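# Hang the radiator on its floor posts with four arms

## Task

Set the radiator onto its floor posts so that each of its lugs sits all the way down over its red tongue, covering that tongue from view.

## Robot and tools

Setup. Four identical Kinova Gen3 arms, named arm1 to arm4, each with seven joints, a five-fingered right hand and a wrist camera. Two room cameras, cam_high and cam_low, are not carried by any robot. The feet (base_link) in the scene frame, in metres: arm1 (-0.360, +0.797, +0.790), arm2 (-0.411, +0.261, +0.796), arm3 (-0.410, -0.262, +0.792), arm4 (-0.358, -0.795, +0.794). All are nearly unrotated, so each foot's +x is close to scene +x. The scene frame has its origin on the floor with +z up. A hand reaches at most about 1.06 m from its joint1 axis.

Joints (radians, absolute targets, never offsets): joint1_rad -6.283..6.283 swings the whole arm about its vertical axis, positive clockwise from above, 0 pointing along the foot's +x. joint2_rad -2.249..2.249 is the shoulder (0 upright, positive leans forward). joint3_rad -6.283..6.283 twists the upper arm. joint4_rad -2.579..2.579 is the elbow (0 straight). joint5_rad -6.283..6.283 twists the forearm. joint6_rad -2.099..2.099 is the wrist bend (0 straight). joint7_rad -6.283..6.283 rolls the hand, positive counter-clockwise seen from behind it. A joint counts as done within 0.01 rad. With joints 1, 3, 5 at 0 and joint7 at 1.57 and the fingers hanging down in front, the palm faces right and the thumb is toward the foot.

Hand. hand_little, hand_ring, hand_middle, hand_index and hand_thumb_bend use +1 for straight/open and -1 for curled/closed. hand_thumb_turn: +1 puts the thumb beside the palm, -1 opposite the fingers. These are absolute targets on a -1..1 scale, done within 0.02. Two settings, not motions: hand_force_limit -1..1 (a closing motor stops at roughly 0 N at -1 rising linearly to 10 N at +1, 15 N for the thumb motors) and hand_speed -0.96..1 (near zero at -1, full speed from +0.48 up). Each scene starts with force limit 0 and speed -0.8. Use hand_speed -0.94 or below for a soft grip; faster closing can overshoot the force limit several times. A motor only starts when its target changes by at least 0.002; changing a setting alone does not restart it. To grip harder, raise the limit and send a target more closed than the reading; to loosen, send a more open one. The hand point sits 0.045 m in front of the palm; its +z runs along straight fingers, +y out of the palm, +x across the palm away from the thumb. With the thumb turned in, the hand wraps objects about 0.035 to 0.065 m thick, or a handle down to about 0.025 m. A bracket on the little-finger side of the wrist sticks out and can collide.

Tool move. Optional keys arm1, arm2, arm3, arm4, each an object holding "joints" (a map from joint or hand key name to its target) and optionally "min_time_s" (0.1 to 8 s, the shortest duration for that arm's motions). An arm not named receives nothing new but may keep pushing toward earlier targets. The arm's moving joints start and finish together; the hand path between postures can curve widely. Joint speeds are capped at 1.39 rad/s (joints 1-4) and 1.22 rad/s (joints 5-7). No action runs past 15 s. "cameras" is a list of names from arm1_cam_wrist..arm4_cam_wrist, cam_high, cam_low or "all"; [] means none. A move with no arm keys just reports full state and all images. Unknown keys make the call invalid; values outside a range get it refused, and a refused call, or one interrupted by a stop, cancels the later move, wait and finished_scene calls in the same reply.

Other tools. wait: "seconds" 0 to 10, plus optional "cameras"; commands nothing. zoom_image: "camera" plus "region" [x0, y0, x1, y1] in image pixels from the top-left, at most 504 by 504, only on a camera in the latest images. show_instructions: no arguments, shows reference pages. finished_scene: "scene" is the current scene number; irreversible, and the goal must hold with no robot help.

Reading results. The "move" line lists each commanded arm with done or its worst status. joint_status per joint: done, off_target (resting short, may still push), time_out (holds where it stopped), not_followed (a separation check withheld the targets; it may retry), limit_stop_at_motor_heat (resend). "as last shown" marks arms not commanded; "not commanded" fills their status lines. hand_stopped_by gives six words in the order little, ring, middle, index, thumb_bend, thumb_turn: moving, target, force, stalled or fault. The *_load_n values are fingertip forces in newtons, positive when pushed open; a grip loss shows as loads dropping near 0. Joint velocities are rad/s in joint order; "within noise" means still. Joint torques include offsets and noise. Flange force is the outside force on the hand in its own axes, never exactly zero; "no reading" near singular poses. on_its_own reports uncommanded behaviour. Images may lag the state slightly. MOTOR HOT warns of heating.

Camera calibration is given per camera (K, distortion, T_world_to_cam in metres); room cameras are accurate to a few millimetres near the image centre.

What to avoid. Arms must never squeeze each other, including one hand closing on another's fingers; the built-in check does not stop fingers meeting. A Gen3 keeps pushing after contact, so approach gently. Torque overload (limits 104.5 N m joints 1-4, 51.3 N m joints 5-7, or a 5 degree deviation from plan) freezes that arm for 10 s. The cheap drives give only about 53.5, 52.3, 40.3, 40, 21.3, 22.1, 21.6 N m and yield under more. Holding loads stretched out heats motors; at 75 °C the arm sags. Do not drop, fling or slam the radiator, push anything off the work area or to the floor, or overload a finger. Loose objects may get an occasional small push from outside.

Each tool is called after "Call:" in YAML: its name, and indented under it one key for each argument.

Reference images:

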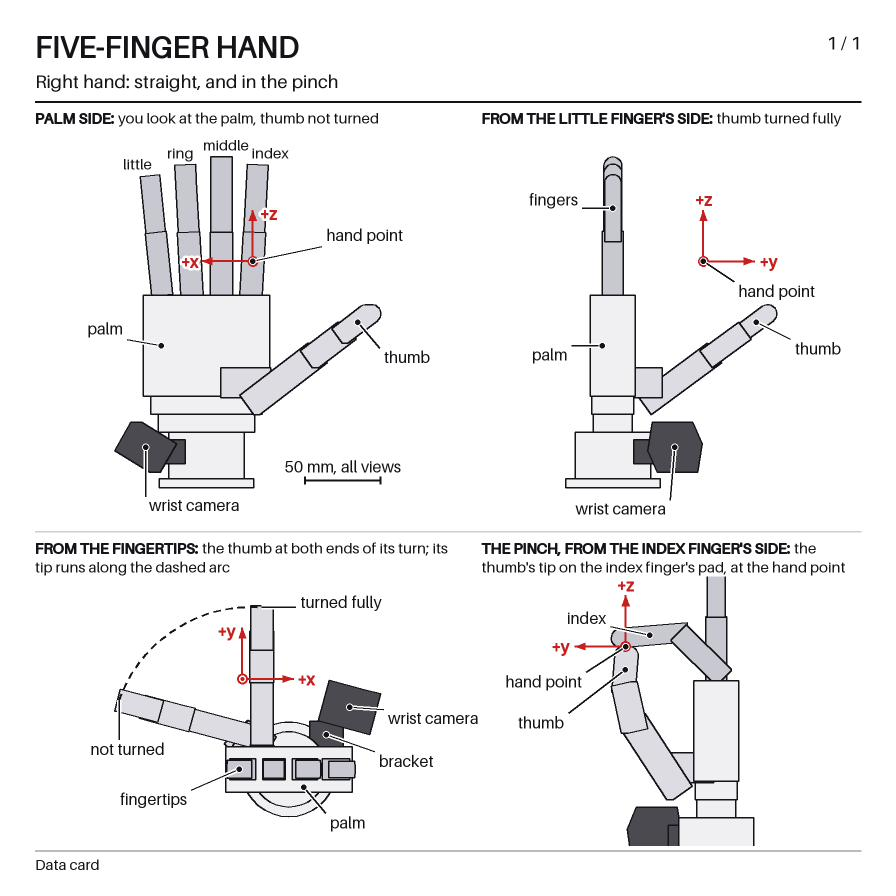

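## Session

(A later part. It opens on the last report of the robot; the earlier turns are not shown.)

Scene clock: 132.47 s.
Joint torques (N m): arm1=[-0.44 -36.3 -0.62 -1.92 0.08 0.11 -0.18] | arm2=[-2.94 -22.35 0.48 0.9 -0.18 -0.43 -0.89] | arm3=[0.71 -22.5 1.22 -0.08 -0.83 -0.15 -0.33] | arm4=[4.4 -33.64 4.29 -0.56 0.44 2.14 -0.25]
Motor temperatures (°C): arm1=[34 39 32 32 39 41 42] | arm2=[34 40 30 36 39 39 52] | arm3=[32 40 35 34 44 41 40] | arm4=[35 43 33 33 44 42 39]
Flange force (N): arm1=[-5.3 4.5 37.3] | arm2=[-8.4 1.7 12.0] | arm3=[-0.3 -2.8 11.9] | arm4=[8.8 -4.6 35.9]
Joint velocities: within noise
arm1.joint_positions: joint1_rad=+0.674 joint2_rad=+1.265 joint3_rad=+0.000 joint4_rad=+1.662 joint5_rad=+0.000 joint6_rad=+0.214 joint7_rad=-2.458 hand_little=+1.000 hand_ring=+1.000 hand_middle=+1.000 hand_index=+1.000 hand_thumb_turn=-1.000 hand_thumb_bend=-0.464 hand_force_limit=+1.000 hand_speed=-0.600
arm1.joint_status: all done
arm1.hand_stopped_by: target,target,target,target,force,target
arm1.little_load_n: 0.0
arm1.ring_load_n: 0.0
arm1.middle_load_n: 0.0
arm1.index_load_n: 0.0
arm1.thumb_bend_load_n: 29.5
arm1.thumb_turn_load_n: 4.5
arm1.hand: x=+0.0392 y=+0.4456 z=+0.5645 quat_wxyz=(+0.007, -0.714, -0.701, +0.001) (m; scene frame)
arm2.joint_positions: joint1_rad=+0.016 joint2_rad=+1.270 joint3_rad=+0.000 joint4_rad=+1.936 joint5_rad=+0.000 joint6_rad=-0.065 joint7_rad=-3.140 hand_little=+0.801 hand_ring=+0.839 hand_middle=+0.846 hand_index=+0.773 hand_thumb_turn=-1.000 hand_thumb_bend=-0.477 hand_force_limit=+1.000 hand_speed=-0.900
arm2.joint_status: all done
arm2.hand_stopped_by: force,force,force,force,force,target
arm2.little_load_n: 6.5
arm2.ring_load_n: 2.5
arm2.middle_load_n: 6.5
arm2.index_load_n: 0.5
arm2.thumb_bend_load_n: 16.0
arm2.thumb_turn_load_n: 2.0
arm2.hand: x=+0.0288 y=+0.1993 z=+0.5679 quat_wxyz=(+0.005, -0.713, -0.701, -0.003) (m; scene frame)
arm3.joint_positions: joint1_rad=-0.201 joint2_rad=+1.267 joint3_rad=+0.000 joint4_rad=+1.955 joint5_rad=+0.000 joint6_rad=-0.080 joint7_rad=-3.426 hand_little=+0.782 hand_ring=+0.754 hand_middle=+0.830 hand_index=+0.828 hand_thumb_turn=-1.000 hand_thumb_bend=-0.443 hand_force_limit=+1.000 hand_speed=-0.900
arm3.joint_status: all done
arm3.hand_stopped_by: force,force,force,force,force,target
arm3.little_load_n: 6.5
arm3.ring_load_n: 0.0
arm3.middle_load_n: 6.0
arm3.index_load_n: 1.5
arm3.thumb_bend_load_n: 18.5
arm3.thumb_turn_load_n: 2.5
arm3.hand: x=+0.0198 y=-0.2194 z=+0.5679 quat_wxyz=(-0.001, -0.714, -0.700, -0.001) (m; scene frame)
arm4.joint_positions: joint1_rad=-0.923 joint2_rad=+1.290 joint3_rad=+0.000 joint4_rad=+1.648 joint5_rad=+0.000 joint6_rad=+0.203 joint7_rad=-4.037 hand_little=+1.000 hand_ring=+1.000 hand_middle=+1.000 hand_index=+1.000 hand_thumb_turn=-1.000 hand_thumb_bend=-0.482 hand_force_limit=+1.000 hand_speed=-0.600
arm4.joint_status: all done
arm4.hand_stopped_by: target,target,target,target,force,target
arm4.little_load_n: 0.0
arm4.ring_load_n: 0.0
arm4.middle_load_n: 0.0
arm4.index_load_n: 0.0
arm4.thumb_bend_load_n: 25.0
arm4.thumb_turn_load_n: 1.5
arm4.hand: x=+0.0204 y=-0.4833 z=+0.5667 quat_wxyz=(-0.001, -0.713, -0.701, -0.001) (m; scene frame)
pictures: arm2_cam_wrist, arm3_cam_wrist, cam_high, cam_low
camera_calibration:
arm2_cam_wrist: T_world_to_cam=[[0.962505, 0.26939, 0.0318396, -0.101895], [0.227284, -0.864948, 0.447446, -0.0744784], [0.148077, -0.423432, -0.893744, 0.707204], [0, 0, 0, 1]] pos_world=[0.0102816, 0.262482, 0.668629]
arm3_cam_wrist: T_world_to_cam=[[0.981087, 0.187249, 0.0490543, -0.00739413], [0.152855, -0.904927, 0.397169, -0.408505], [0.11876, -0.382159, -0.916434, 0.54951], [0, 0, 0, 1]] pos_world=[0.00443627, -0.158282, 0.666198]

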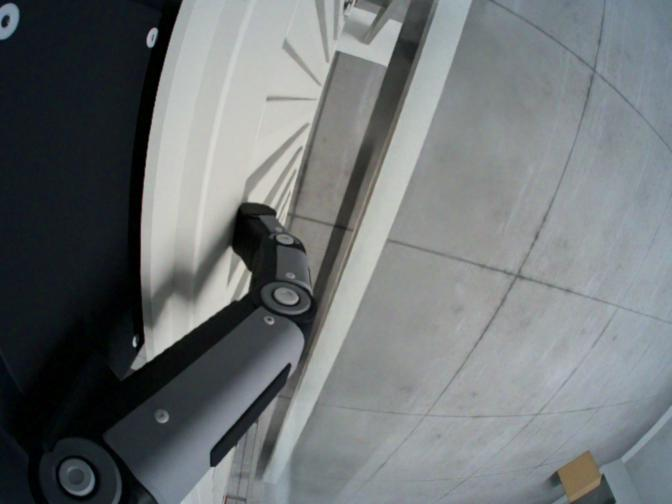

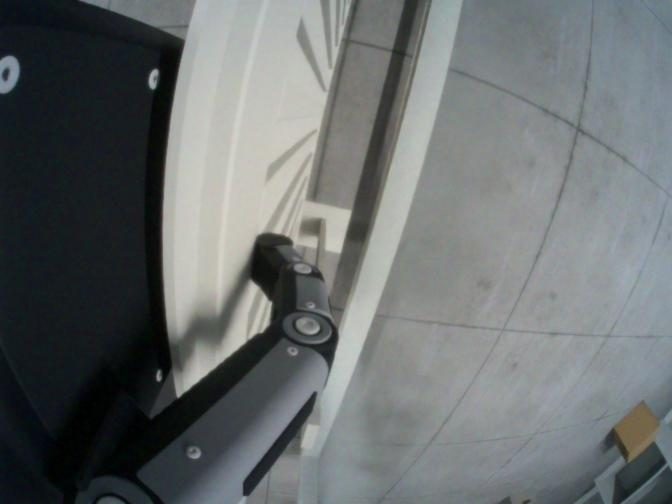

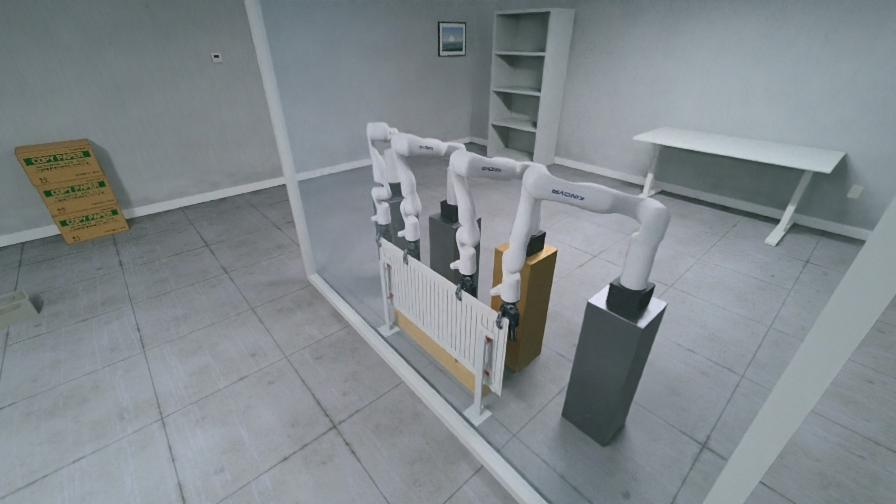

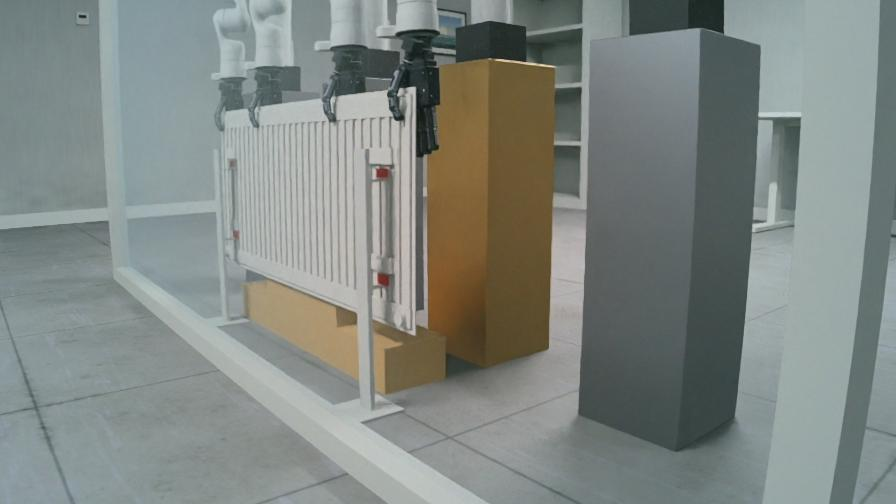

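Call:
move:
  cameras: ["arm4_cam_wrist","arm1_cam_wrist"]

Call:
zoom_image:
  camera: "arm4_cam_wrist"
  region: [325, 60, 355, 130]

Call:
zoom_image:
  camera: "arm4_cam_wrist"
  region: [325, 0, 365, 70]

Call:
zoom_image:
  camera: "arm1_cam_wrist"
  region: [285, 155, 325, 235]

Scene clock: 135.63 s.
Joint torques (N m): arm1=[-0.4 -36.31 -0.63 -1.94 0.06 0.11 -0.14] | arm2=[-2.99 -22.38 0.49 0.87 -0.21 -0.44 -0.9] | arm3=[0.76 -22.46 1.23 -0.08 -0.85 -0.13 -0.29] | arm4=[4.4 -33.65 4.27 -0.58 0.42 2.15 -0.24]
Motor temperatures (°C): arm1=[34 39 32 32 39 41 42] | arm2=[34 40 30 36 39 39 52] | arm3=[32 40 35 34 44 41 40] | arm4=[35 43 33 33 44 42 39]
Flange force (N): arm1=[-5.2 4.5 37.3] | arm2=[-8.6 1.6 12.0] | arm3=[-0.2 -2.8 11.9] | arm4=[8.7 -4.7 35.9]
Joint velocities: within noise
arm1.joint_positions: joint1_rad=+0.674 joint2_rad=+1.265 joint3_rad=+0.000 joint4_rad=+1.662 joint5_rad=+0.000 joint6_rad=+0.214 joint7_rad=-2.458 hand_little=+1.000 hand_ring=+1.000 hand_middle=+1.000 hand_index=+1.000 hand_thumb_turn=-1.000 hand_thumb_bend=-0.464 hand_force_limit=+1.000 hand_speed=-0.600
arm1.joint_status: all done
arm1.hand_stopped_by: target,target,target,target,force,target
arm1.little_load_n: 0.0
arm1.ring_load_n: 0.0
arm1.middle_load_n: 0.0
arm1.index_load_n: 0.0
arm1.thumb_bend_load_n: 29.5
arm1.thumb_turn_load_n: 4.5
arm1.hand: x=+0.0392 y=+0.4456 z=+0.5645 quat_wxyz=(+0.007, -0.714, -0.701, +0.001) (m; scene frame)
arm2.joint_positions: joint1_rad=+0.016 joint2_rad=+1.270 joint3_rad=+0.000 joint4_rad=+1.936 joint5_rad=+0.000 joint6_rad=-0.065 joint7_rad=-3.140 hand_little=+0.801 hand_ring=+0.839 hand_middle=+0.846 hand_index=+0.773 hand_thumb_turn=-1.000 hand_thumb_bend=-0.477 hand_force_limit=+1.000 hand_speed=-0.900
arm2.joint_status: all done
arm2.hand_stopped_by: force,force,force,force,force,target
arm2.little_load_n: 6.5
arm2.ring_load_n: 2.5
arm2.middle_load_n: 6.5
arm2.index_load_n: 0.5
arm2.thumb_bend_load_n: 16.0
arm2.thumb_turn_load_n: 2.0
arm2.hand: x=+0.0288 y=+0.1993 z=+0.5679 quat_wxyz=(+0.005, -0.713, -0.701, -0.003) (m; scene frame)
arm3.joint_positions: joint1_rad=-0.201 joint2_rad=+1.267 joint3_rad=+0.000 joint4_rad=+1.955 joint5_rad=+0.000 joint6_rad=-0.080 joint7_rad=-3.426 hand_little=+0.782 hand_ring=+0.754 hand_middle=+0.830 hand_index=+0.828 hand_thumb_turn=-1.000 hand_thumb_bend=-0.443 hand_force_limit=+1.000 hand_speed=-0.900
arm3.joint_status: all done
arm3.hand_stopped_by: force,force,force,force,force,target
arm3.little_load_n: 6.5
arm3.ring_load_n: 0.0
arm3.middle_load_n: 6.0
arm3.index_load_n: 1.5
arm3.thumb_bend_load_n: 18.0
arm3.thumb_turn_load_n: 2.5
arm3.hand: x=+0.0198 y=-0.2194 z=+0.5679 quat_wxyz=(-0.001, -0.714, -0.700, -0.001) (m; scene frame)
arm4.joint_positions: joint1_rad=-0.923 joint2_rad=+1.290 joint3_rad=+0.000 joint4_rad=+1.648 joint5_rad=+0.000 joint6_rad=+0.203 joint7_rad=-4.037 hand_little=+1.000 hand_ring=+1.000 hand_middle=+1.000 hand_index=+1.000 hand_thumb_turn=-1.000 hand_thumb_bend=-0.482 hand_force_limit=+1.000 hand_speed=-0.600
arm4.joint_status: all done
arm4.hand_stopped_by: target,target,target,target,force,target
arm4.little_load_n: 0.0
arm4.ring_load_n: 0.0
arm4.middle_load_n: 0.0
arm4.index_load_n: 0.0
arm4.thumb_bend_load_n: 25.0
arm4.thumb_turn_load_n: 1.5
arm4.hand: x=+0.0204 y=-0.4833 z=+0.5667 quat_wxyz=(-0.001, -0.713, -0.701, -0.001) (m; scene frame)
pictures: arm1_cam_wrist, arm4_cam_wrist
camera_calibration:
arm1_cam_wrist: T_world_to_cam=[[0.978468, 0.204195, 0.030086, -0.152616], [0.170715, -0.88258, 0.438074, 0.151013], [0.116006, -0.423505, -0.898435, 0.807165], [0, 0, 0, 1]] pos_world=[0.0299143, 0.506283, 0.663622]
arm4_cam_wrist: T_world_to_cam=[[0.97232, 0.233509, -0.00817144, 0.106454], [0.214789, -0.879512, 0.424646, -0.656383], [0.0919718, -0.414647, -0.905323, 0.428286], [0, 0, 0, 1]] pos_world=[-0.00191374, -0.424567, 0.667338]

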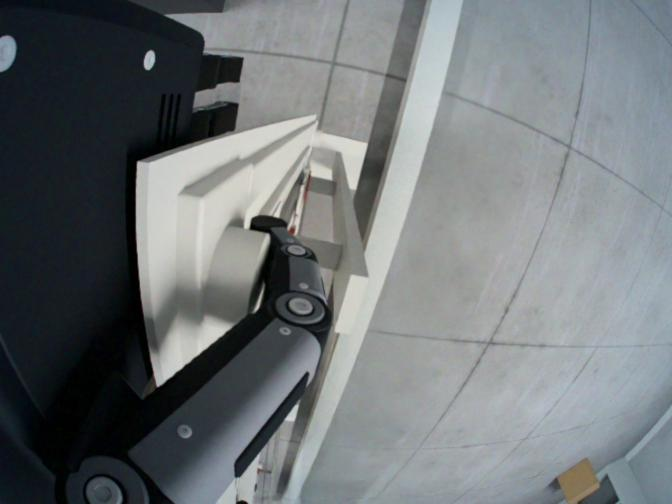

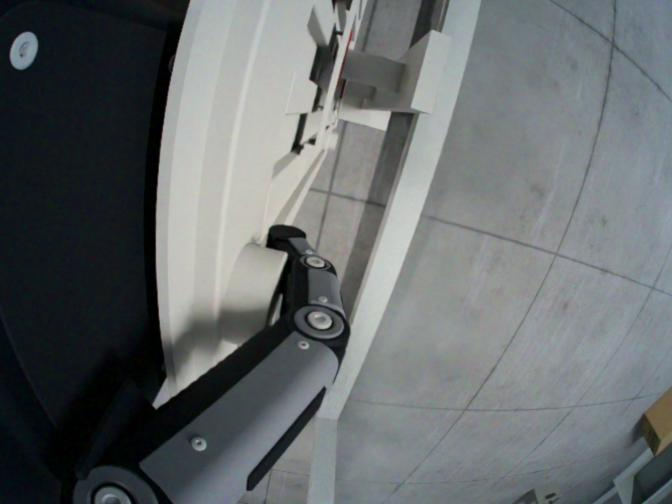

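Scaled by 7.200 from the camera's 672x504 image, which has a finer 960x720 frame.

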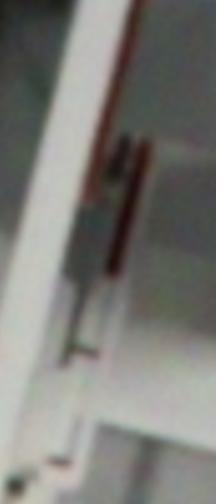

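Scaled by 7.200 from the camera's 672x504 image, which has a finer 960x720 frame.

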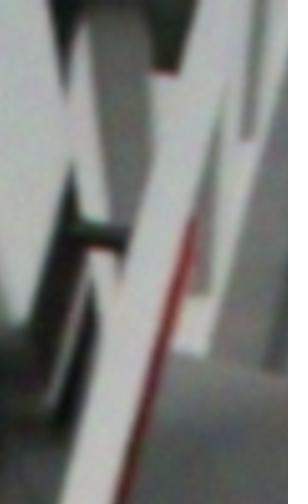

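Scaled by 6.300 from the camera's 672x504 image, which has a finer 960x720 frame.

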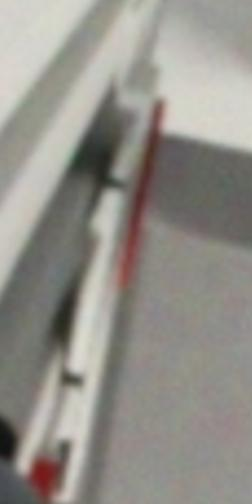

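Call:
zoom_image:
  camera: "arm4_cam_wrist"
  region: [280, 60, 340, 160]

Call:
zoom_image:
  camera: "arm4_cam_wrist"
  region: [290, 0, 350, 80]

Scaled by 5.040 from the camera's 672x504 image, which has a finer 960x720 frame.

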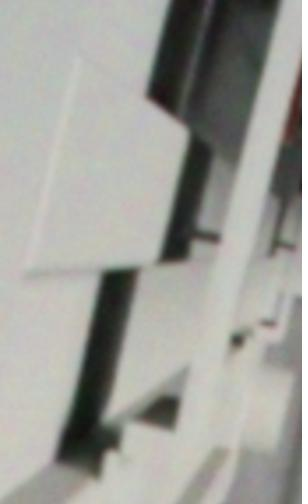

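Scaled by 6.300 from the camera's 672x504 image, which has a finer 960x720 frame.

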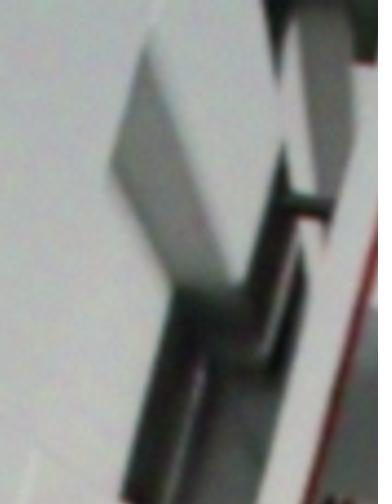

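Call:
zoom_image:
  camera: "arm4_cam_wrist"
  region: [298, 40, 338, 110]

Scaled by 7.200 from the camera's 672x504 image, which has a finer 960x720 frame.

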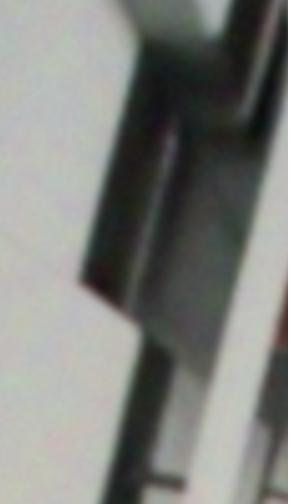

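Call:
move:
  arm1: {"joints":{"joint1_rad":0.6470,"joint2_rad":1.26467,"joint4_rad":1.66773,"joint6_rad":0.20919,"joint7_rad":-2.48789},"min_time_s":2.5}
  arm2: {"joints":{"joint1_rad":-0.01097,"joint2_rad":1.26904,"joint4_rad":1.91822,"joint6_rad":-0.04567,"joint7_rad":-3.16986},"min_time_s":2.5}
  arm3: {"joints":{"joint1_rad":-0.22345,"joint2_rad":1.26546,"joint4_rad":1.93208,"joint6_rad":-0.05595,"joint7_rad":-3.45034},"min_time_s":2.5}
  arm4: {"joints":{"joint1_rad":-0.92893,"joint2_rad":1.29597,"joint4_rad":1.60971,"joint6_rad":0.23591,"joint7_rad":-4.04582},"min_time_s":2.5}
  cameras: ["cam_low","arm1_cam_wrist","arm4_cam_wrist","cam_high"]

Call:
zoom_image:
  camera: "arm4_cam_wrist"
  region: [290, 0, 370, 130]

Call:
zoom_image:
  camera: "arm1_cam_wrist"
  region: [270, 140, 330, 250]

Call:
zoom_image:
  camera: "cam_low"
  region: [355, 125, 405, 195]

Call:
zoom_image:
  camera: "cam_low"
  region: [210, 125, 260, 195]

Call:
zoom_image:
  camera: "cam_high"
  region: [465, 310, 515, 380]

Scene clock: 148.30 s.
Joint torques (N m): arm1=[-0.46 -36.29 -0.64 -2.36 0.07 -0.14 -0.14] | arm2=[-2.3 -22.92 1.85 0.87 -0.24 -0.37 -0.88] | arm3=[1.12 -22.69 1.21 -0.12 -0.96 -0.07 -0.41] | arm4=[3.47 -35.62 3.62 -3.24 0.86 1.13 0.13]
Motor temperatures (°C): arm1=[34 39 32 32 39 41 41] | arm2=[34 40 30 36 39 39 52] | arm3=[32 40 35 34 44 41 40] | arm4=[35 43 33 33 44 42 39]
Flange force (N): arm1=[-4.5 3.8 36.6] | arm2=[-6.7 2.3 13.3] | arm3=[0.5 -2.5 12.2] | arm4=[5.2 -6.0 35.1]
move: arm1 done; arm2 done; arm3 done; arm4 done
Joint velocities: within noise
arm1.joint_positions: joint1_rad=+0.647 joint2_rad=+1.265 joint3_rad=+0.000 joint4_rad=+1.668 joint5_rad=+0.000 joint6_rad=+0.209 joint7_rad=-2.488 hand_little=+1.000 hand_ring=+1.000 hand_middle=+1.000 hand_index=+1.000 hand_thumb_turn=-1.000 hand_thumb_bend=-0.464 hand_force_limit=+1.000 hand_speed=-0.600
arm1.joint_status: all done
arm1.hand_stopped_by: target,target,target,target,force,target
arm1.little_load_n: 0.0
arm1.ring_load_n: 0.0
arm1.middle_load_n: 0.0
arm1.index_load_n: 0.0
arm1.thumb_bend_load_n: 29.0
arm1.thumb_turn_load_n: 4.5
arm1.hand: x=+0.0462 y=+0.4557 z=+0.5645 quat_wxyz=(+0.007, -0.715, -0.700, +0.001) (m; scene frame)
arm2.joint_positions: joint1_rad=-0.011 joint2_rad=+1.269 joint3_rad=+0.000 joint4_rad=+1.918 joint5_rad=+0.000 joint6_rad=-0.046 joint7_rad=-3.170 hand_little=+0.801 hand_ring=+0.839 hand_middle=+0.846 hand_index=+0.773 hand_thumb_turn=-1.000 hand_thumb_bend=-0.477 hand_force_limit=+1.000 hand_speed=-0.900
arm2.joint_status: all done
arm2.hand_stopped_by: force,force,force,force,force,target
arm2.little_load_n: 6.0
arm2.ring_load_n: 2.5
arm2.middle_load_n: 7.5
arm2.index_load_n: 1.5
arm2.thumb_bend_load_n: 17.5
arm2.thumb_turn_load_n: 2.5
arm2.hand: x=+0.0353 y=+0.2094 z=+0.5680 quat_wxyz=(+0.005, -0.714, -0.700, -0.003) (m; scene frame)
arm3.joint_positions: joint1_rad=-0.223 joint2_rad=+1.265 joint3_rad=+0.000 joint4_rad=+1.932 joint5_rad=+0.000 joint6_rad=-0.056 joint7_rad=-3.450 hand_little=+0.782 hand_ring=+0.754 hand_middle=+0.830 hand_index=+0.828 hand_thumb_turn=-1.000 hand_thumb_bend=-0.443 hand_force_limit=+1.000 hand_speed=-0.900
arm3.joint_status: all done
arm3.hand_stopped_by: force,force,force,force,force,target
arm3.little_load_n: 8.0
arm3.ring_load_n: 0.0
arm3.middle_load_n: 7.0
arm3.index_load_n: 1.5
arm3.thumb_bend_load_n: 21.0
arm3.thumb_turn_load_n: 1.5
arm3.hand: x=+0.0251 y=-0.2094 z=+0.5679 quat_wxyz=(-0.001, -0.715, -0.699, -0.001) (m; scene frame)
arm4.joint_positions: joint1_rad=-0.929 joint2_rad=+1.296 joint3_rad=+0.000 joint4_rad=+1.610 joint5_rad=+0.000 joint6_rad=+0.236 joint7_rad=-4.046 hand_little=+1.000 hand_ring=+1.000 hand_middle=+1.000 hand_index=+1.000 hand_thumb_turn=-1.000 hand_thumb_bend=-0.482 hand_force_limit=+1.000 hand_speed=-0.600
arm4.joint_status: all done
arm4.hand_stopped_by: target,target,target,target,force,target
arm4.little_load_n: 0.0
arm4.ring_load_n: 0.0
arm4.middle_load_n: 0.0
arm4.index_load_n: 0.0
arm4.thumb_bend_load_n: 24.0
arm4.thumb_turn_load_n: 1.5
arm4.hand: x=+0.0250 y=-0.4733 z=+0.5667 quat_wxyz=(-0.001, -0.714, -0.700, -0.001) (m; scene frame)
pictures: arm1_cam_wrist, arm4_cam_wrist, cam_high, cam_low
camera_calibration:
arm1_cam_wrist: T_world_to_cam=[[0.979027, 0.201506, 0.030027, -0.160415], [0.168317, -0.883049, 0.438057, 0.159057], [0.114787, -0.423815, -0.898446, 0.810713], [0, 0, 0, 1]] pos_world=[0.03722, 0.516373, 0.663522]
arm4_cam_wrist: T_world_to_cam=[[0.972936, 0.230926, -0.00832751, 0.0985564], [0.212512, -0.880038, 0.424702, -0.648743], [0.0907464, -0.414977, -0.905295, 0.431899], [0, 0, 0, 1]] pos_world=[0.00278364, -0.41445, 0.667339]

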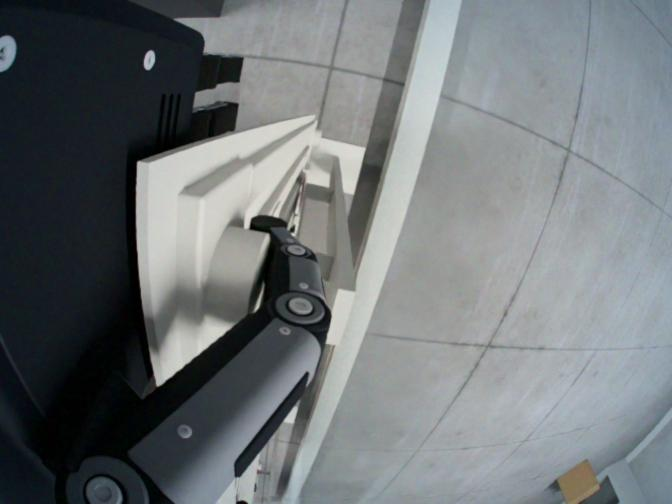

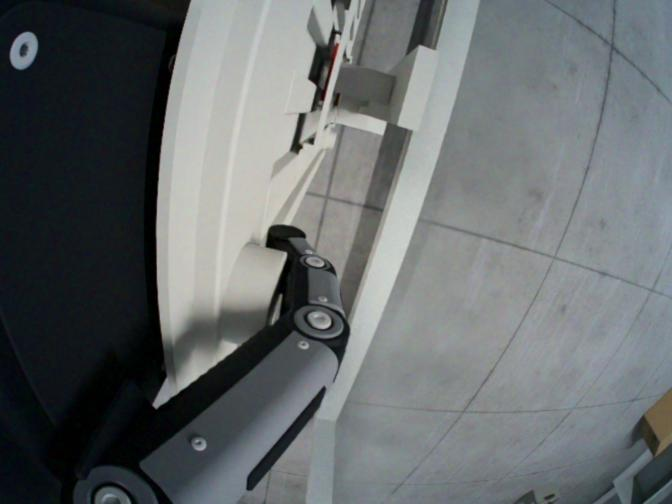

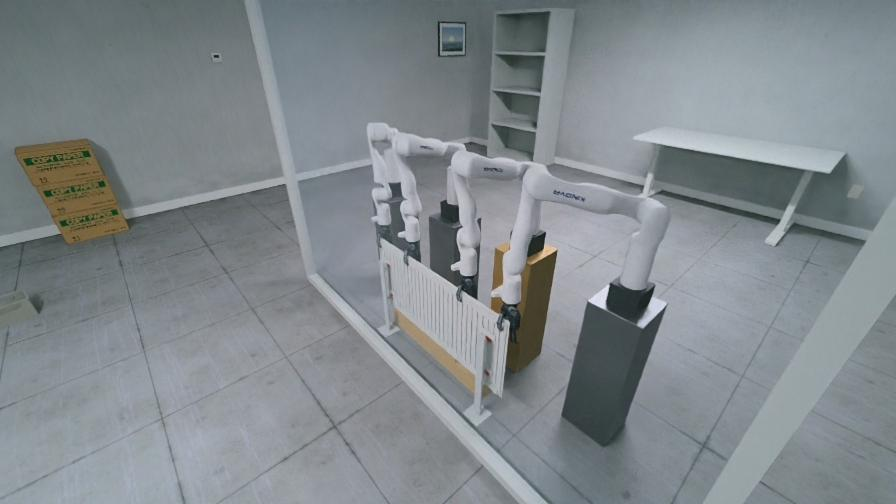

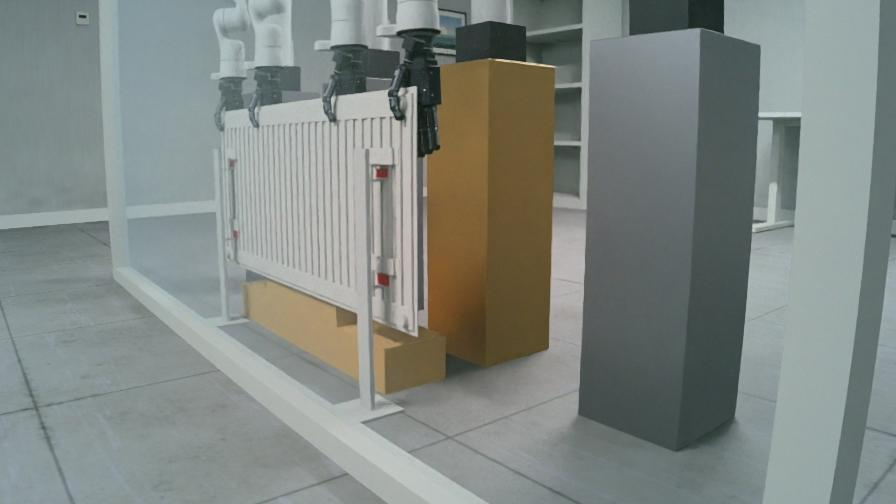

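Scaled by 3.877 from the camera's 672x504 image, which has a finer 960x720 frame.

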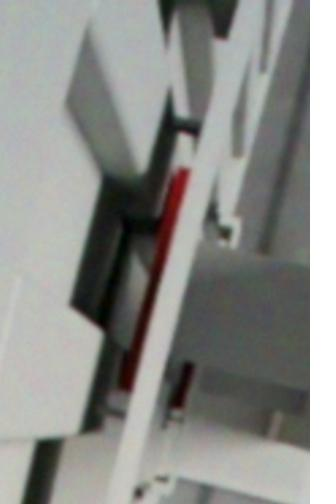

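Scaled by 4.582 from the camera's 672x504 image, which has a finer 960x720 frame.

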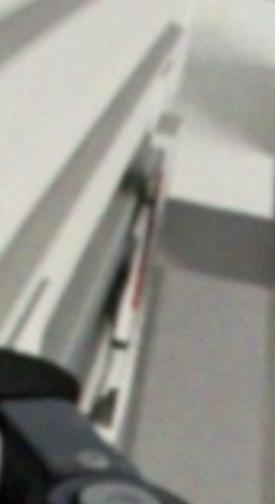

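Scaled by 7.200 from the camera's 896x504 image, which has a finer 1280x720 frame.

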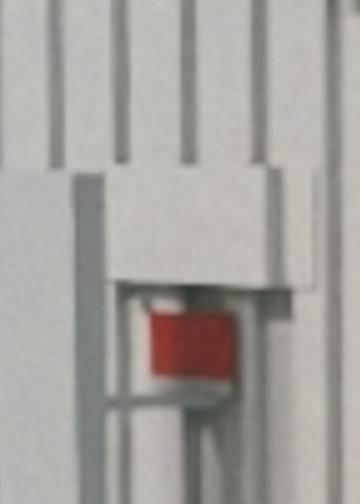

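Scaled by 7.200 from the camera's 896x504 image, which has a finer 1280x720 frame.

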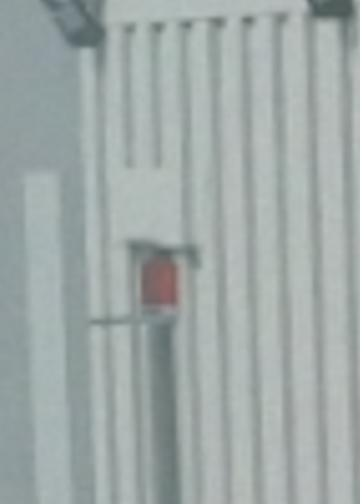

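Scaled by 7.200 from the camera's 896x504 image, which has a finer 1280x720 frame.

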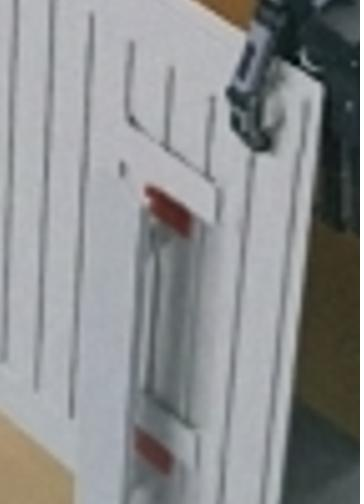

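Call:
zoom_image:
  camera: "arm1_cam_wrist"
  region: [290, 160, 320, 225]

Call:
zoom_image:
  camera: "arm4_cam_wrist"
  region: [312, 20, 352, 120]

Scaled by 7.754 from the camera's 672x504 image, which has a finer 960x720 frame.

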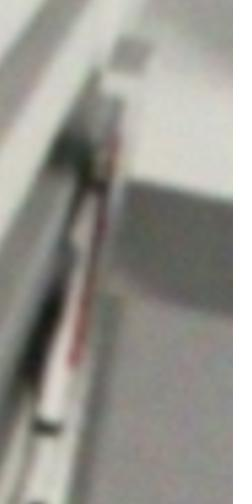

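Scaled by 5.040 from the camera's 672x504 image, which has a finer 960x720 frame.

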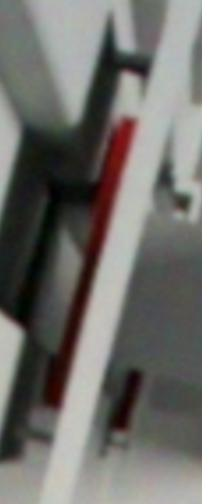

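Call:
move:
  arm1: {"joints":{"joint2_rad":1.29268,"joint4_rad":1.65038,"joint6_rad":0.19853},"min_time_s":2.5}
  arm2: {"joints":{"joint2_rad":1.29915,"joint4_rad":1.89912,"joint6_rad":-0.05667},"min_time_s":2.5}
  arm3: {"joints":{"joint2_rad":1.29571,"joint4_rad":1.91305,"joint6_rad":-0.06717},"min_time_s":2.5}
  arm4: {"joints":{"joint2_rad":1.32376,"joint4_rad":1.59142,"joint6_rad":0.22641},"min_time_s":2.5}
  cameras: ["cam_low","arm1_cam_wrist","arm4_cam_wrist"]

Call:
zoom_image:
  camera: "arm4_cam_wrist"
  region: [312, 20, 352, 120]

Call:
zoom_image:
  camera: "arm1_cam_wrist"
  region: [290, 160, 320, 225]

Call:
zoom_image:
  camera: "cam_low"
  region: [355, 135, 405, 205]

Call:
zoom_image:
  camera: "cam_low"
  region: [210, 135, 260, 205]

Scene clock: 154.90 s.
Joint torques (N m): arm1=[-2.65 -15.18 -3.91 -0.92 0.18 -0.23 0.18] | arm2=[-2.53 -10.64 0.49 0.88 -0.2 0.17 -0.89] | arm3=[0.48 -13.59 0.32 -0.16 -0.88 0.28 -0.38] | arm4=[1.1 -44.09 1.5 -6.69 0.84 -0.19 0.34]
Motor temperatures (°C): arm1=[34 39 32 32 39 41 41] | arm2=[34 40 30 36 39 39 52] | arm3=[32 40 35 34 44 41 40] | arm4=[35 43 33 33 44 42 39]
Flange force (N): arm1=[-4.2 -2.6 -11.0] | arm2=[-7.2 1.9 -17.4] | arm3=[-1.0 -2.1 -11.0] | arm4=[-1.1 -5.5 48.0]
move: arm1 done; arm2 done; arm3 done; arm4 done
Joint velocities: within noise
arm1.joint_positions: joint1_rad=+0.647 joint2_rad=+1.293 joint3_rad=+0.000 joint4_rad=+1.650 joint5_rad=+0.000 joint6_rad=+0.199 joint7_rad=-2.488 hand_little=+1.000 hand_ring=+1.000 hand_middle=+1.000 hand_index=+1.000 hand_thumb_turn=-1.000 hand_thumb_bend=-0.466 hand_force_limit=+1.000 hand_speed=-0.600
arm1.joint_status: all done
arm1.hand_stopped_by: target,target,target,target,force,target
arm1.little_load_n: 0.0
arm1.ring_load_n: 0.0
arm1.middle_load_n: 0.0
arm1.index_load_n: 0.0
arm1.thumb_bend_load_n: 11.5
arm1.thumb_turn_load_n: 3.5
arm1.hand: x=+0.0462 y=+0.4557 z=+0.5525 quat_wxyz=(+0.007, -0.715, -0.700, +0.001) (m; scene frame)
arm2.joint_positions: joint1_rad=-0.011 joint2_rad=+1.299 joint3_rad=+0.000 joint4_rad=+1.899 joint5_rad=+0.000 joint6_rad=-0.057 joint7_rad=-3.170 hand_little=+0.801 hand_ring=+0.839 hand_middle=+0.846 hand_index=+0.773 hand_thumb_turn=-1.000 hand_thumb_bend=-0.477 hand_force_limit=+1.000 hand_speed=-0.900
arm2.joint_status: all done
arm2.hand_stopped_by: force,force,force,force,force,target
arm2.little_load_n: 4.5
arm2.ring_load_n: 2.0
arm2.middle_load_n: 7.0
arm2.index_load_n: 2.0
arm2.thumb_bend_load_n: 15.0
arm2.thumb_turn_load_n: 2.5
arm2.hand: x=+0.0354 y=+0.2095 z=+0.5560 quat_wxyz=(+0.005, -0.714, -0.700, -0.003) (m; scene frame)
arm3.joint_positions: joint1_rad=-0.223 joint2_rad=+1.296 joint3_rad=+0.000 joint4_rad=+1.913 joint5_rad=+0.000 joint6_rad=-0.067 joint7_rad=-3.450 hand_little=+0.782 hand_ring=+0.754 hand_middle=+0.830 hand_index=+0.828 hand_thumb_turn=-1.000 hand_thumb_bend=-0.443 hand_force_limit=+1.000 hand_speed=-0.900
arm3.joint_status: all done
arm3.hand_stopped_by: force,force,force,force,force,target
arm3.little_load_n: 6.5
arm3.ring_load_n: 0.0
arm3.middle_load_n: 6.5
arm3.index_load_n: 1.5
arm3.thumb_bend_load_n: 20.5
arm3.thumb_turn_load_n: 4.0
arm3.hand: x=+0.0253 y=-0.2093 z=+0.5559 quat_wxyz=(-0.001, -0.715, -0.699, -0.001) (m; scene frame)
arm4.joint_positions: joint1_rad=-0.929 joint2_rad=+1.324 joint3_rad=+0.000 joint4_rad=+1.591 joint5_rad=+0.000 joint6_rad=+0.226 joint7_rad=-4.046 hand_little=+1.000 hand_ring=+1.000 hand_middle=+1.000 hand_index=+1.000 hand_thumb_turn=-1.000 hand_thumb_bend=-0.482 hand_force_limit=+1.000 hand_speed=-0.600
arm4.joint_status: all done
arm4.hand_stopped_by: target,target,target,target,force,target
arm4.little_load_n: 0.0
arm4.ring_load_n: 0.0
arm4.middle_load_n: 0.0
arm4.index_load_n: 0.0
arm4.thumb_bend_load_n: 26.0
arm4.thumb_turn_load_n: 2.0
arm4.hand: x=+0.0251 y=-0.4732 z=+0.5547 quat_wxyz=(-0.001, -0.714, -0.700, -0.001) (m; scene frame)
pictures: arm1_cam_wrist, arm4_cam_wrist, cam_low
camera_calibration:
arm1_cam_wrist: T_world_to_cam=[[0.979037, 0.201468, 0.0299374, -0.159883], [0.168322, -0.883055, 0.438042, 0.1643], [0.114688, -0.42382, -0.898456, 0.800046], [0, 0, 0, 1]] pos_world=[0.0371202, 0.516373, 0.651622]
arm4_cam_wrist: T_world_to_cam=[[0.972948, 0.23088, -0.00819866, 0.0982333], [0.212414, -0.880051, 0.424723, -0.643641], [0.0908447, -0.414975, -0.905286, 0.421152], [0, 0, 0, 1]] pos_world=[0.00288315, -0.414349, 0.655438]

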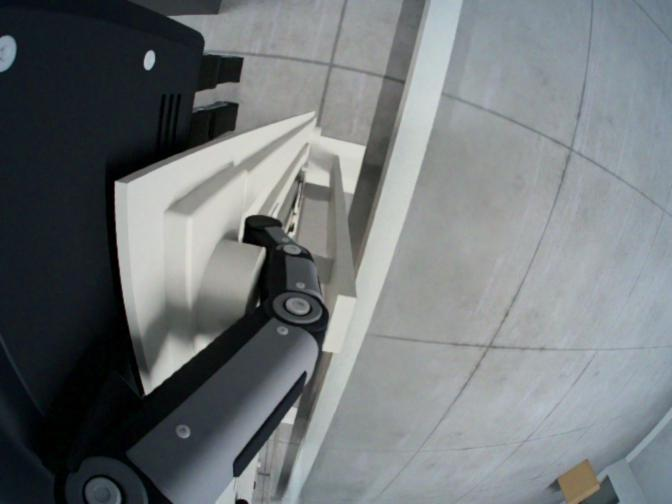

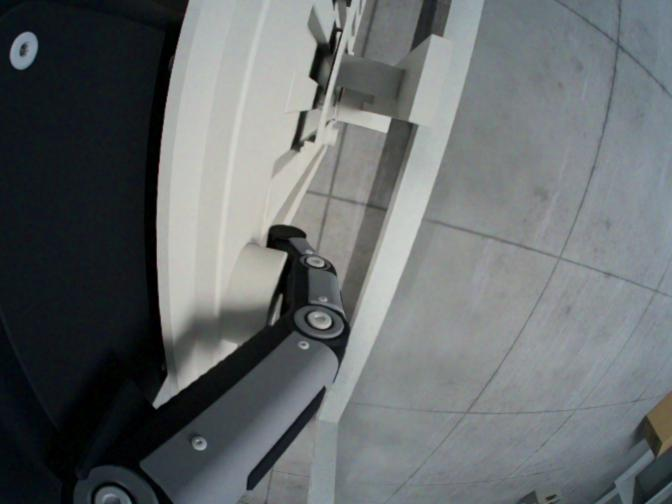

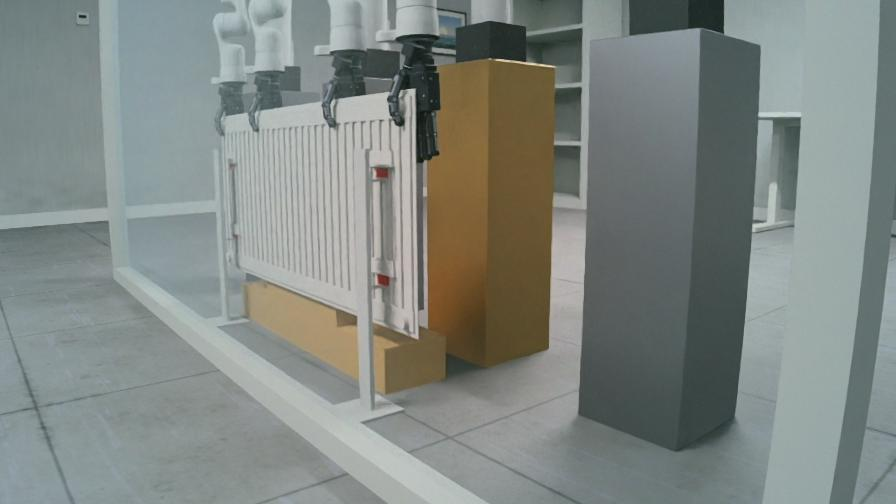

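Scaled by 5.040 from the camera's 672x504 image, which has a finer 960x720 frame.

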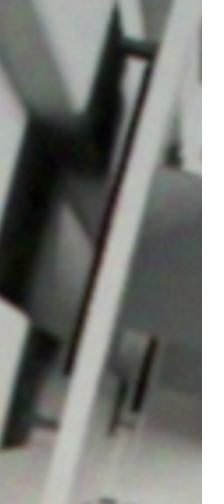

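Scaled by 7.754 from the camera's 672x504 image, which has a finer 960x720 frame.

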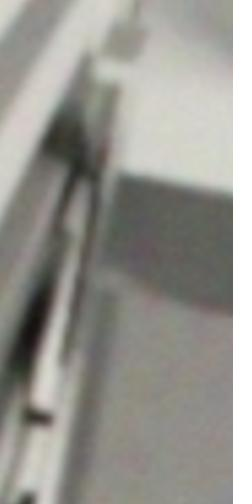

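Scaled by 7.200 from the camera's 896x504 image, which has a finer 1280x720 frame.

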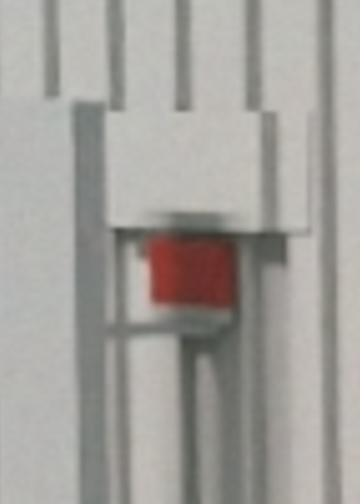

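Scaled by 7.200 from the camera's 896x504 image, which has a finer 1280x720 frame.

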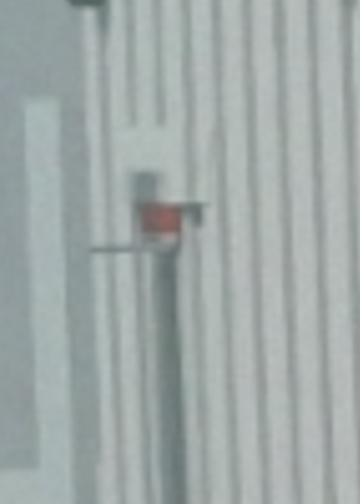

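Call:
move:
  arm1: {"joints":{"joint1_rad":0.64254,"joint2_rad":1.27044,"joint4_rad":1.65722,"joint6_rad":0.21393,"joint7_rad":-2.49555},"min_time_s":2.5}
  arm2: {"joints":{"joint1_rad":-0.01144,"joint2_rad":1.27381,"joint4_rad":1.90801,"joint6_rad":-0.04023,"joint7_rad":-3.17353},"min_time_s":2.5}
  arm3: {"joints":{"joint1_rad":-0.22321,"joint2_rad":1.27035,"joint4_rad":1.9259,"joint6_rad":-0.05466,"joint7_rad":-3.4533},"min_time_s":2.5}
  arm4: {"joints":{"joint1_rad":-0.92903,"joint2_rad":1.30072,"joint4_rad":1.60604,"joint6_rad":0.23483,"joint7_rad":-4.04912},"min_time_s":2.5}
  cameras: ["cam_low","arm1_cam_wrist","arm4_cam_wrist"]

Call:
zoom_image:
  camera: "arm4_cam_wrist"
  region: [312, 20, 352, 120]

Call:
zoom_image:
  camera: "arm1_cam_wrist"
  region: [290, 160, 320, 225]

Call:
zoom_image:
  camera: "cam_low"
  region: [355, 125, 405, 195]

Call:
zoom_image:
  camera: "cam_low"
  region: [355, 240, 425, 310]

Scene clock: 159.33 s.
Joint torques (N m): arm1=[-0.48 -38.8 -0.68 -3.1 0.19 -0.32 -0.04] | arm2=[-1.63 -21.93 2.69 -1.41 -0.27 -1.43 -0.91] | arm3=[0.85 -25.57 1.28 -1.47 -0.89 -0.89 -0.32] | arm4=[1.73 -35.28 1.53 -2.73 0.8 1.14 0.33]
Motor temperatures (°C): arm1=[34 40 32 32 39 41 41] | arm2=[34 40 30 36 39 38 52] | arm3=[32 40 35 34 44 41 40] | arm4=[35 44 33 33 44 42 39]
Flange force (N): arm1=[-3.9 3.5 41.0] | arm2=[-4.9 -1.1 6.1] | arm3=[-0.5 -4.1 16.4] | arm4=[4.3 -2.5 35.0]
move: arm1 done; arm2 done; arm3 done; arm4 done
Joint velocities: within noise
arm1.joint_positions: joint1_rad=+0.643 joint2_rad=+1.270 joint3_rad=+0.000 joint4_rad=+1.657 joint5_rad=+0.000 joint6_rad=+0.214 joint7_rad=-2.496 hand_little=+1.000 hand_ring=+1.000 hand_middle=+1.000 hand_index=+1.000 hand_thumb_turn=-1.000 hand_thumb_bend=-0.464 hand_force_limit=+1.000 hand_speed=-0.600
arm1.joint_status: all done
arm1.hand_stopped_by: target,target,target,target,force,target
arm1.little_load_n: 0.0
arm1.ring_load_n: 0.0
arm1.middle_load_n: 0.0
arm1.index_load_n: 0.0
arm1.thumb_bend_load_n: 28.5
arm1.thumb_turn_load_n: 5.0
arm1.hand: x=+0.0492 y=+0.4557 z=+0.5624 quat_wxyz=(+0.007, -0.716, -0.698, +0.001) (m; scene frame)
arm2.joint_positions: joint1_rad=-0.011 joint2_rad=+1.274 joint3_rad=+0.000 joint4_rad=+1.908 joint5_rad=+0.000 joint6_rad=-0.040 joint7_rad=-3.174 hand_little=+0.801 hand_ring=+0.839 hand_middle=+0.846 hand_index=+0.773 hand_thumb_turn=-1.000 hand_thumb_bend=-0.477 hand_force_limit=+1.000 hand_speed=-0.900
arm2.joint_status: all done
arm2.hand_stopped_by: force,force,force,force,force,target
arm2.little_load_n: 6.5
arm2.ring_load_n: 3.0
arm2.middle_load_n: 7.5
arm2.index_load_n: 1.5
arm2.thumb_bend_load_n: 15.0
arm2.thumb_turn_load_n: 1.5
arm2.hand: x=+0.0375 y=+0.2094 z=+0.5660 quat_wxyz=(+0.005, -0.716, -0.699, -0.003) (m; scene frame)
arm3.joint_positions: joint1_rad=-0.223 joint2_rad=+1.270 joint3_rad=+0.000 joint4_rad=+1.926 joint5_rad=+0.000 joint6_rad=-0.055 joint7_rad=-3.453 hand_little=+0.782 hand_ring=+0.754 hand_middle=+0.830 hand_index=+0.829 hand_thumb_turn=-1.000 hand_thumb_bend=-0.443 hand_force_limit=+1.000 hand_speed=-0.900
arm3.joint_status: all done
arm3.hand_stopped_by: force,force,force,force,force,target
arm3.little_load_n: 8.5
arm3.ring_load_n: 0.0
arm3.middle_load_n: 8.0
arm3.index_load_n: 3.0
arm3.thumb_bend_load_n: 21.0
arm3.thumb_turn_load_n: 2.0
arm3.hand: x=+0.0260 y=-0.2094 z=+0.5659 quat_wxyz=(-0.001, -0.716, -0.698, -0.001) (m; scene frame)
arm4.joint_positions: joint1_rad=-0.929 joint2_rad=+1.301 joint3_rad=+0.000 joint4_rad=+1.606 joint5_rad=+0.000 joint6_rad=+0.235 joint7_rad=-4.049 hand_little=+1.000 hand_ring=+1.000 hand_middle=+1.000 hand_index=+1.000 hand_thumb_turn=-1.000 hand_thumb_bend=-0.481 hand_force_limit=+1.000 hand_speed=-0.600
arm4.joint_status: all done
arm4.hand_stopped_by: target,target,target,target,force,target
arm4.little_load_n: 0.0
arm4.ring_load_n: 0.5
arm4.middle_load_n: 0.0
arm4.index_load_n: 0.0
arm4.thumb_bend_load_n: 25.5
arm4.thumb_turn_load_n: 4.0
arm4.hand: x=+0.0250 y=-0.4733 z=+0.5647 quat_wxyz=(-0.001, -0.716, -0.699, -0.001) (m; scene frame)
pictures: arm1_cam_wrist, arm4_cam_wrist, cam_low
camera_calibration:
arm1_cam_wrist: T_world_to_cam=[[0.979687, 0.198279, 0.0299901, -0.161848], [0.165419, -0.883586, 0.438077, 0.159852], [0.113361, -0.424218, -0.898437, 0.808845], [0, 0, 0, 1]] pos_world=[0.0404268, 0.516461, 0.661522]
arm4_cam_wrist: T_world_to_cam=[[0.973683, 0.227756, -0.00829348, 0.0969825], [0.209633, -0.880741, 0.424675, -0.648093], [0.0894179, -0.415237, -0.905308, 0.430025], [0, 0, 0, 1]] pos_world=[0.00297984, -0.414329, 0.665338]

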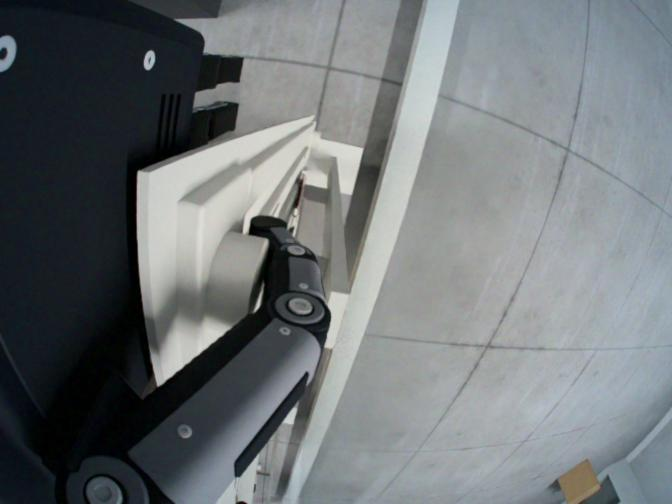

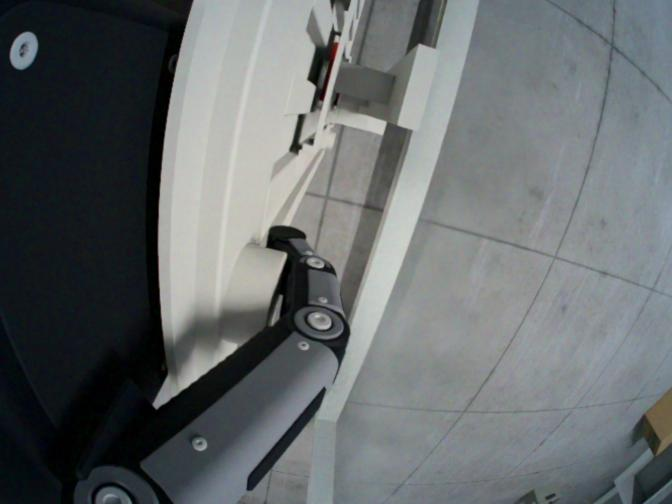

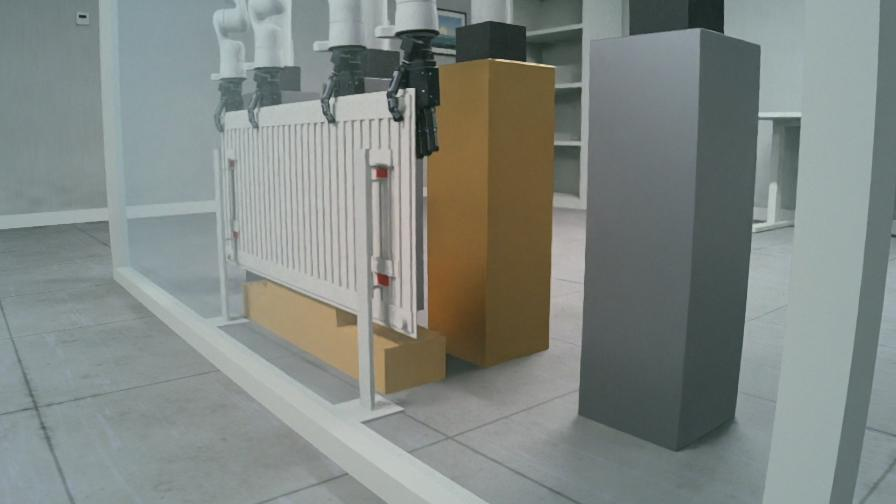

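Scaled by 5.040 from the camera's 672x504 image, which has a finer 960x720 frame.

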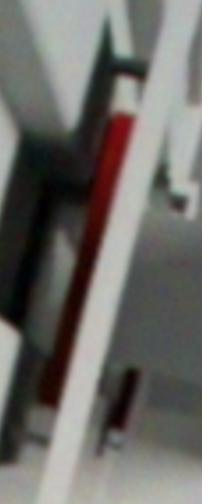

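Scaled by 7.754 from the camera's 672x504 image, which has a finer 960x720 frame.

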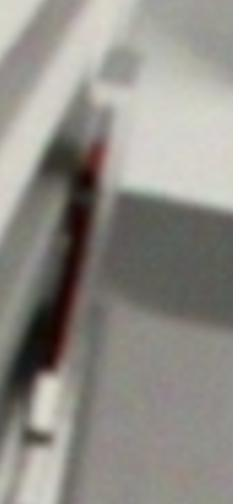

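Scaled by 7.200 from the camera's 896x504 image, which has a finer 1280x720 frame.

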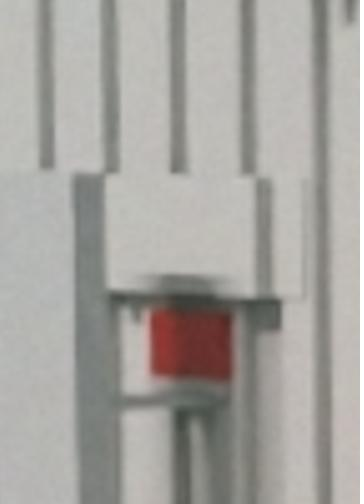

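Scaled by 7.200 from the camera's 896x504 image, which has a finer 1280x720 frame.

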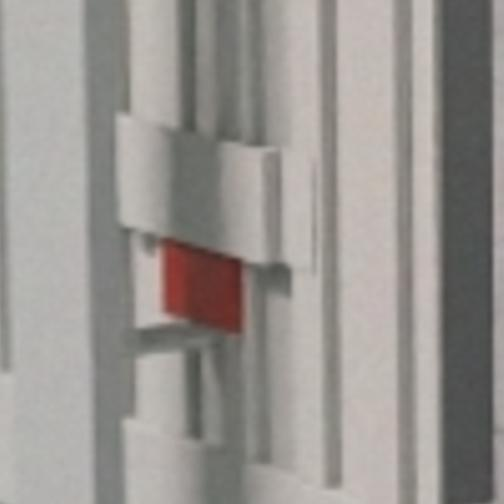

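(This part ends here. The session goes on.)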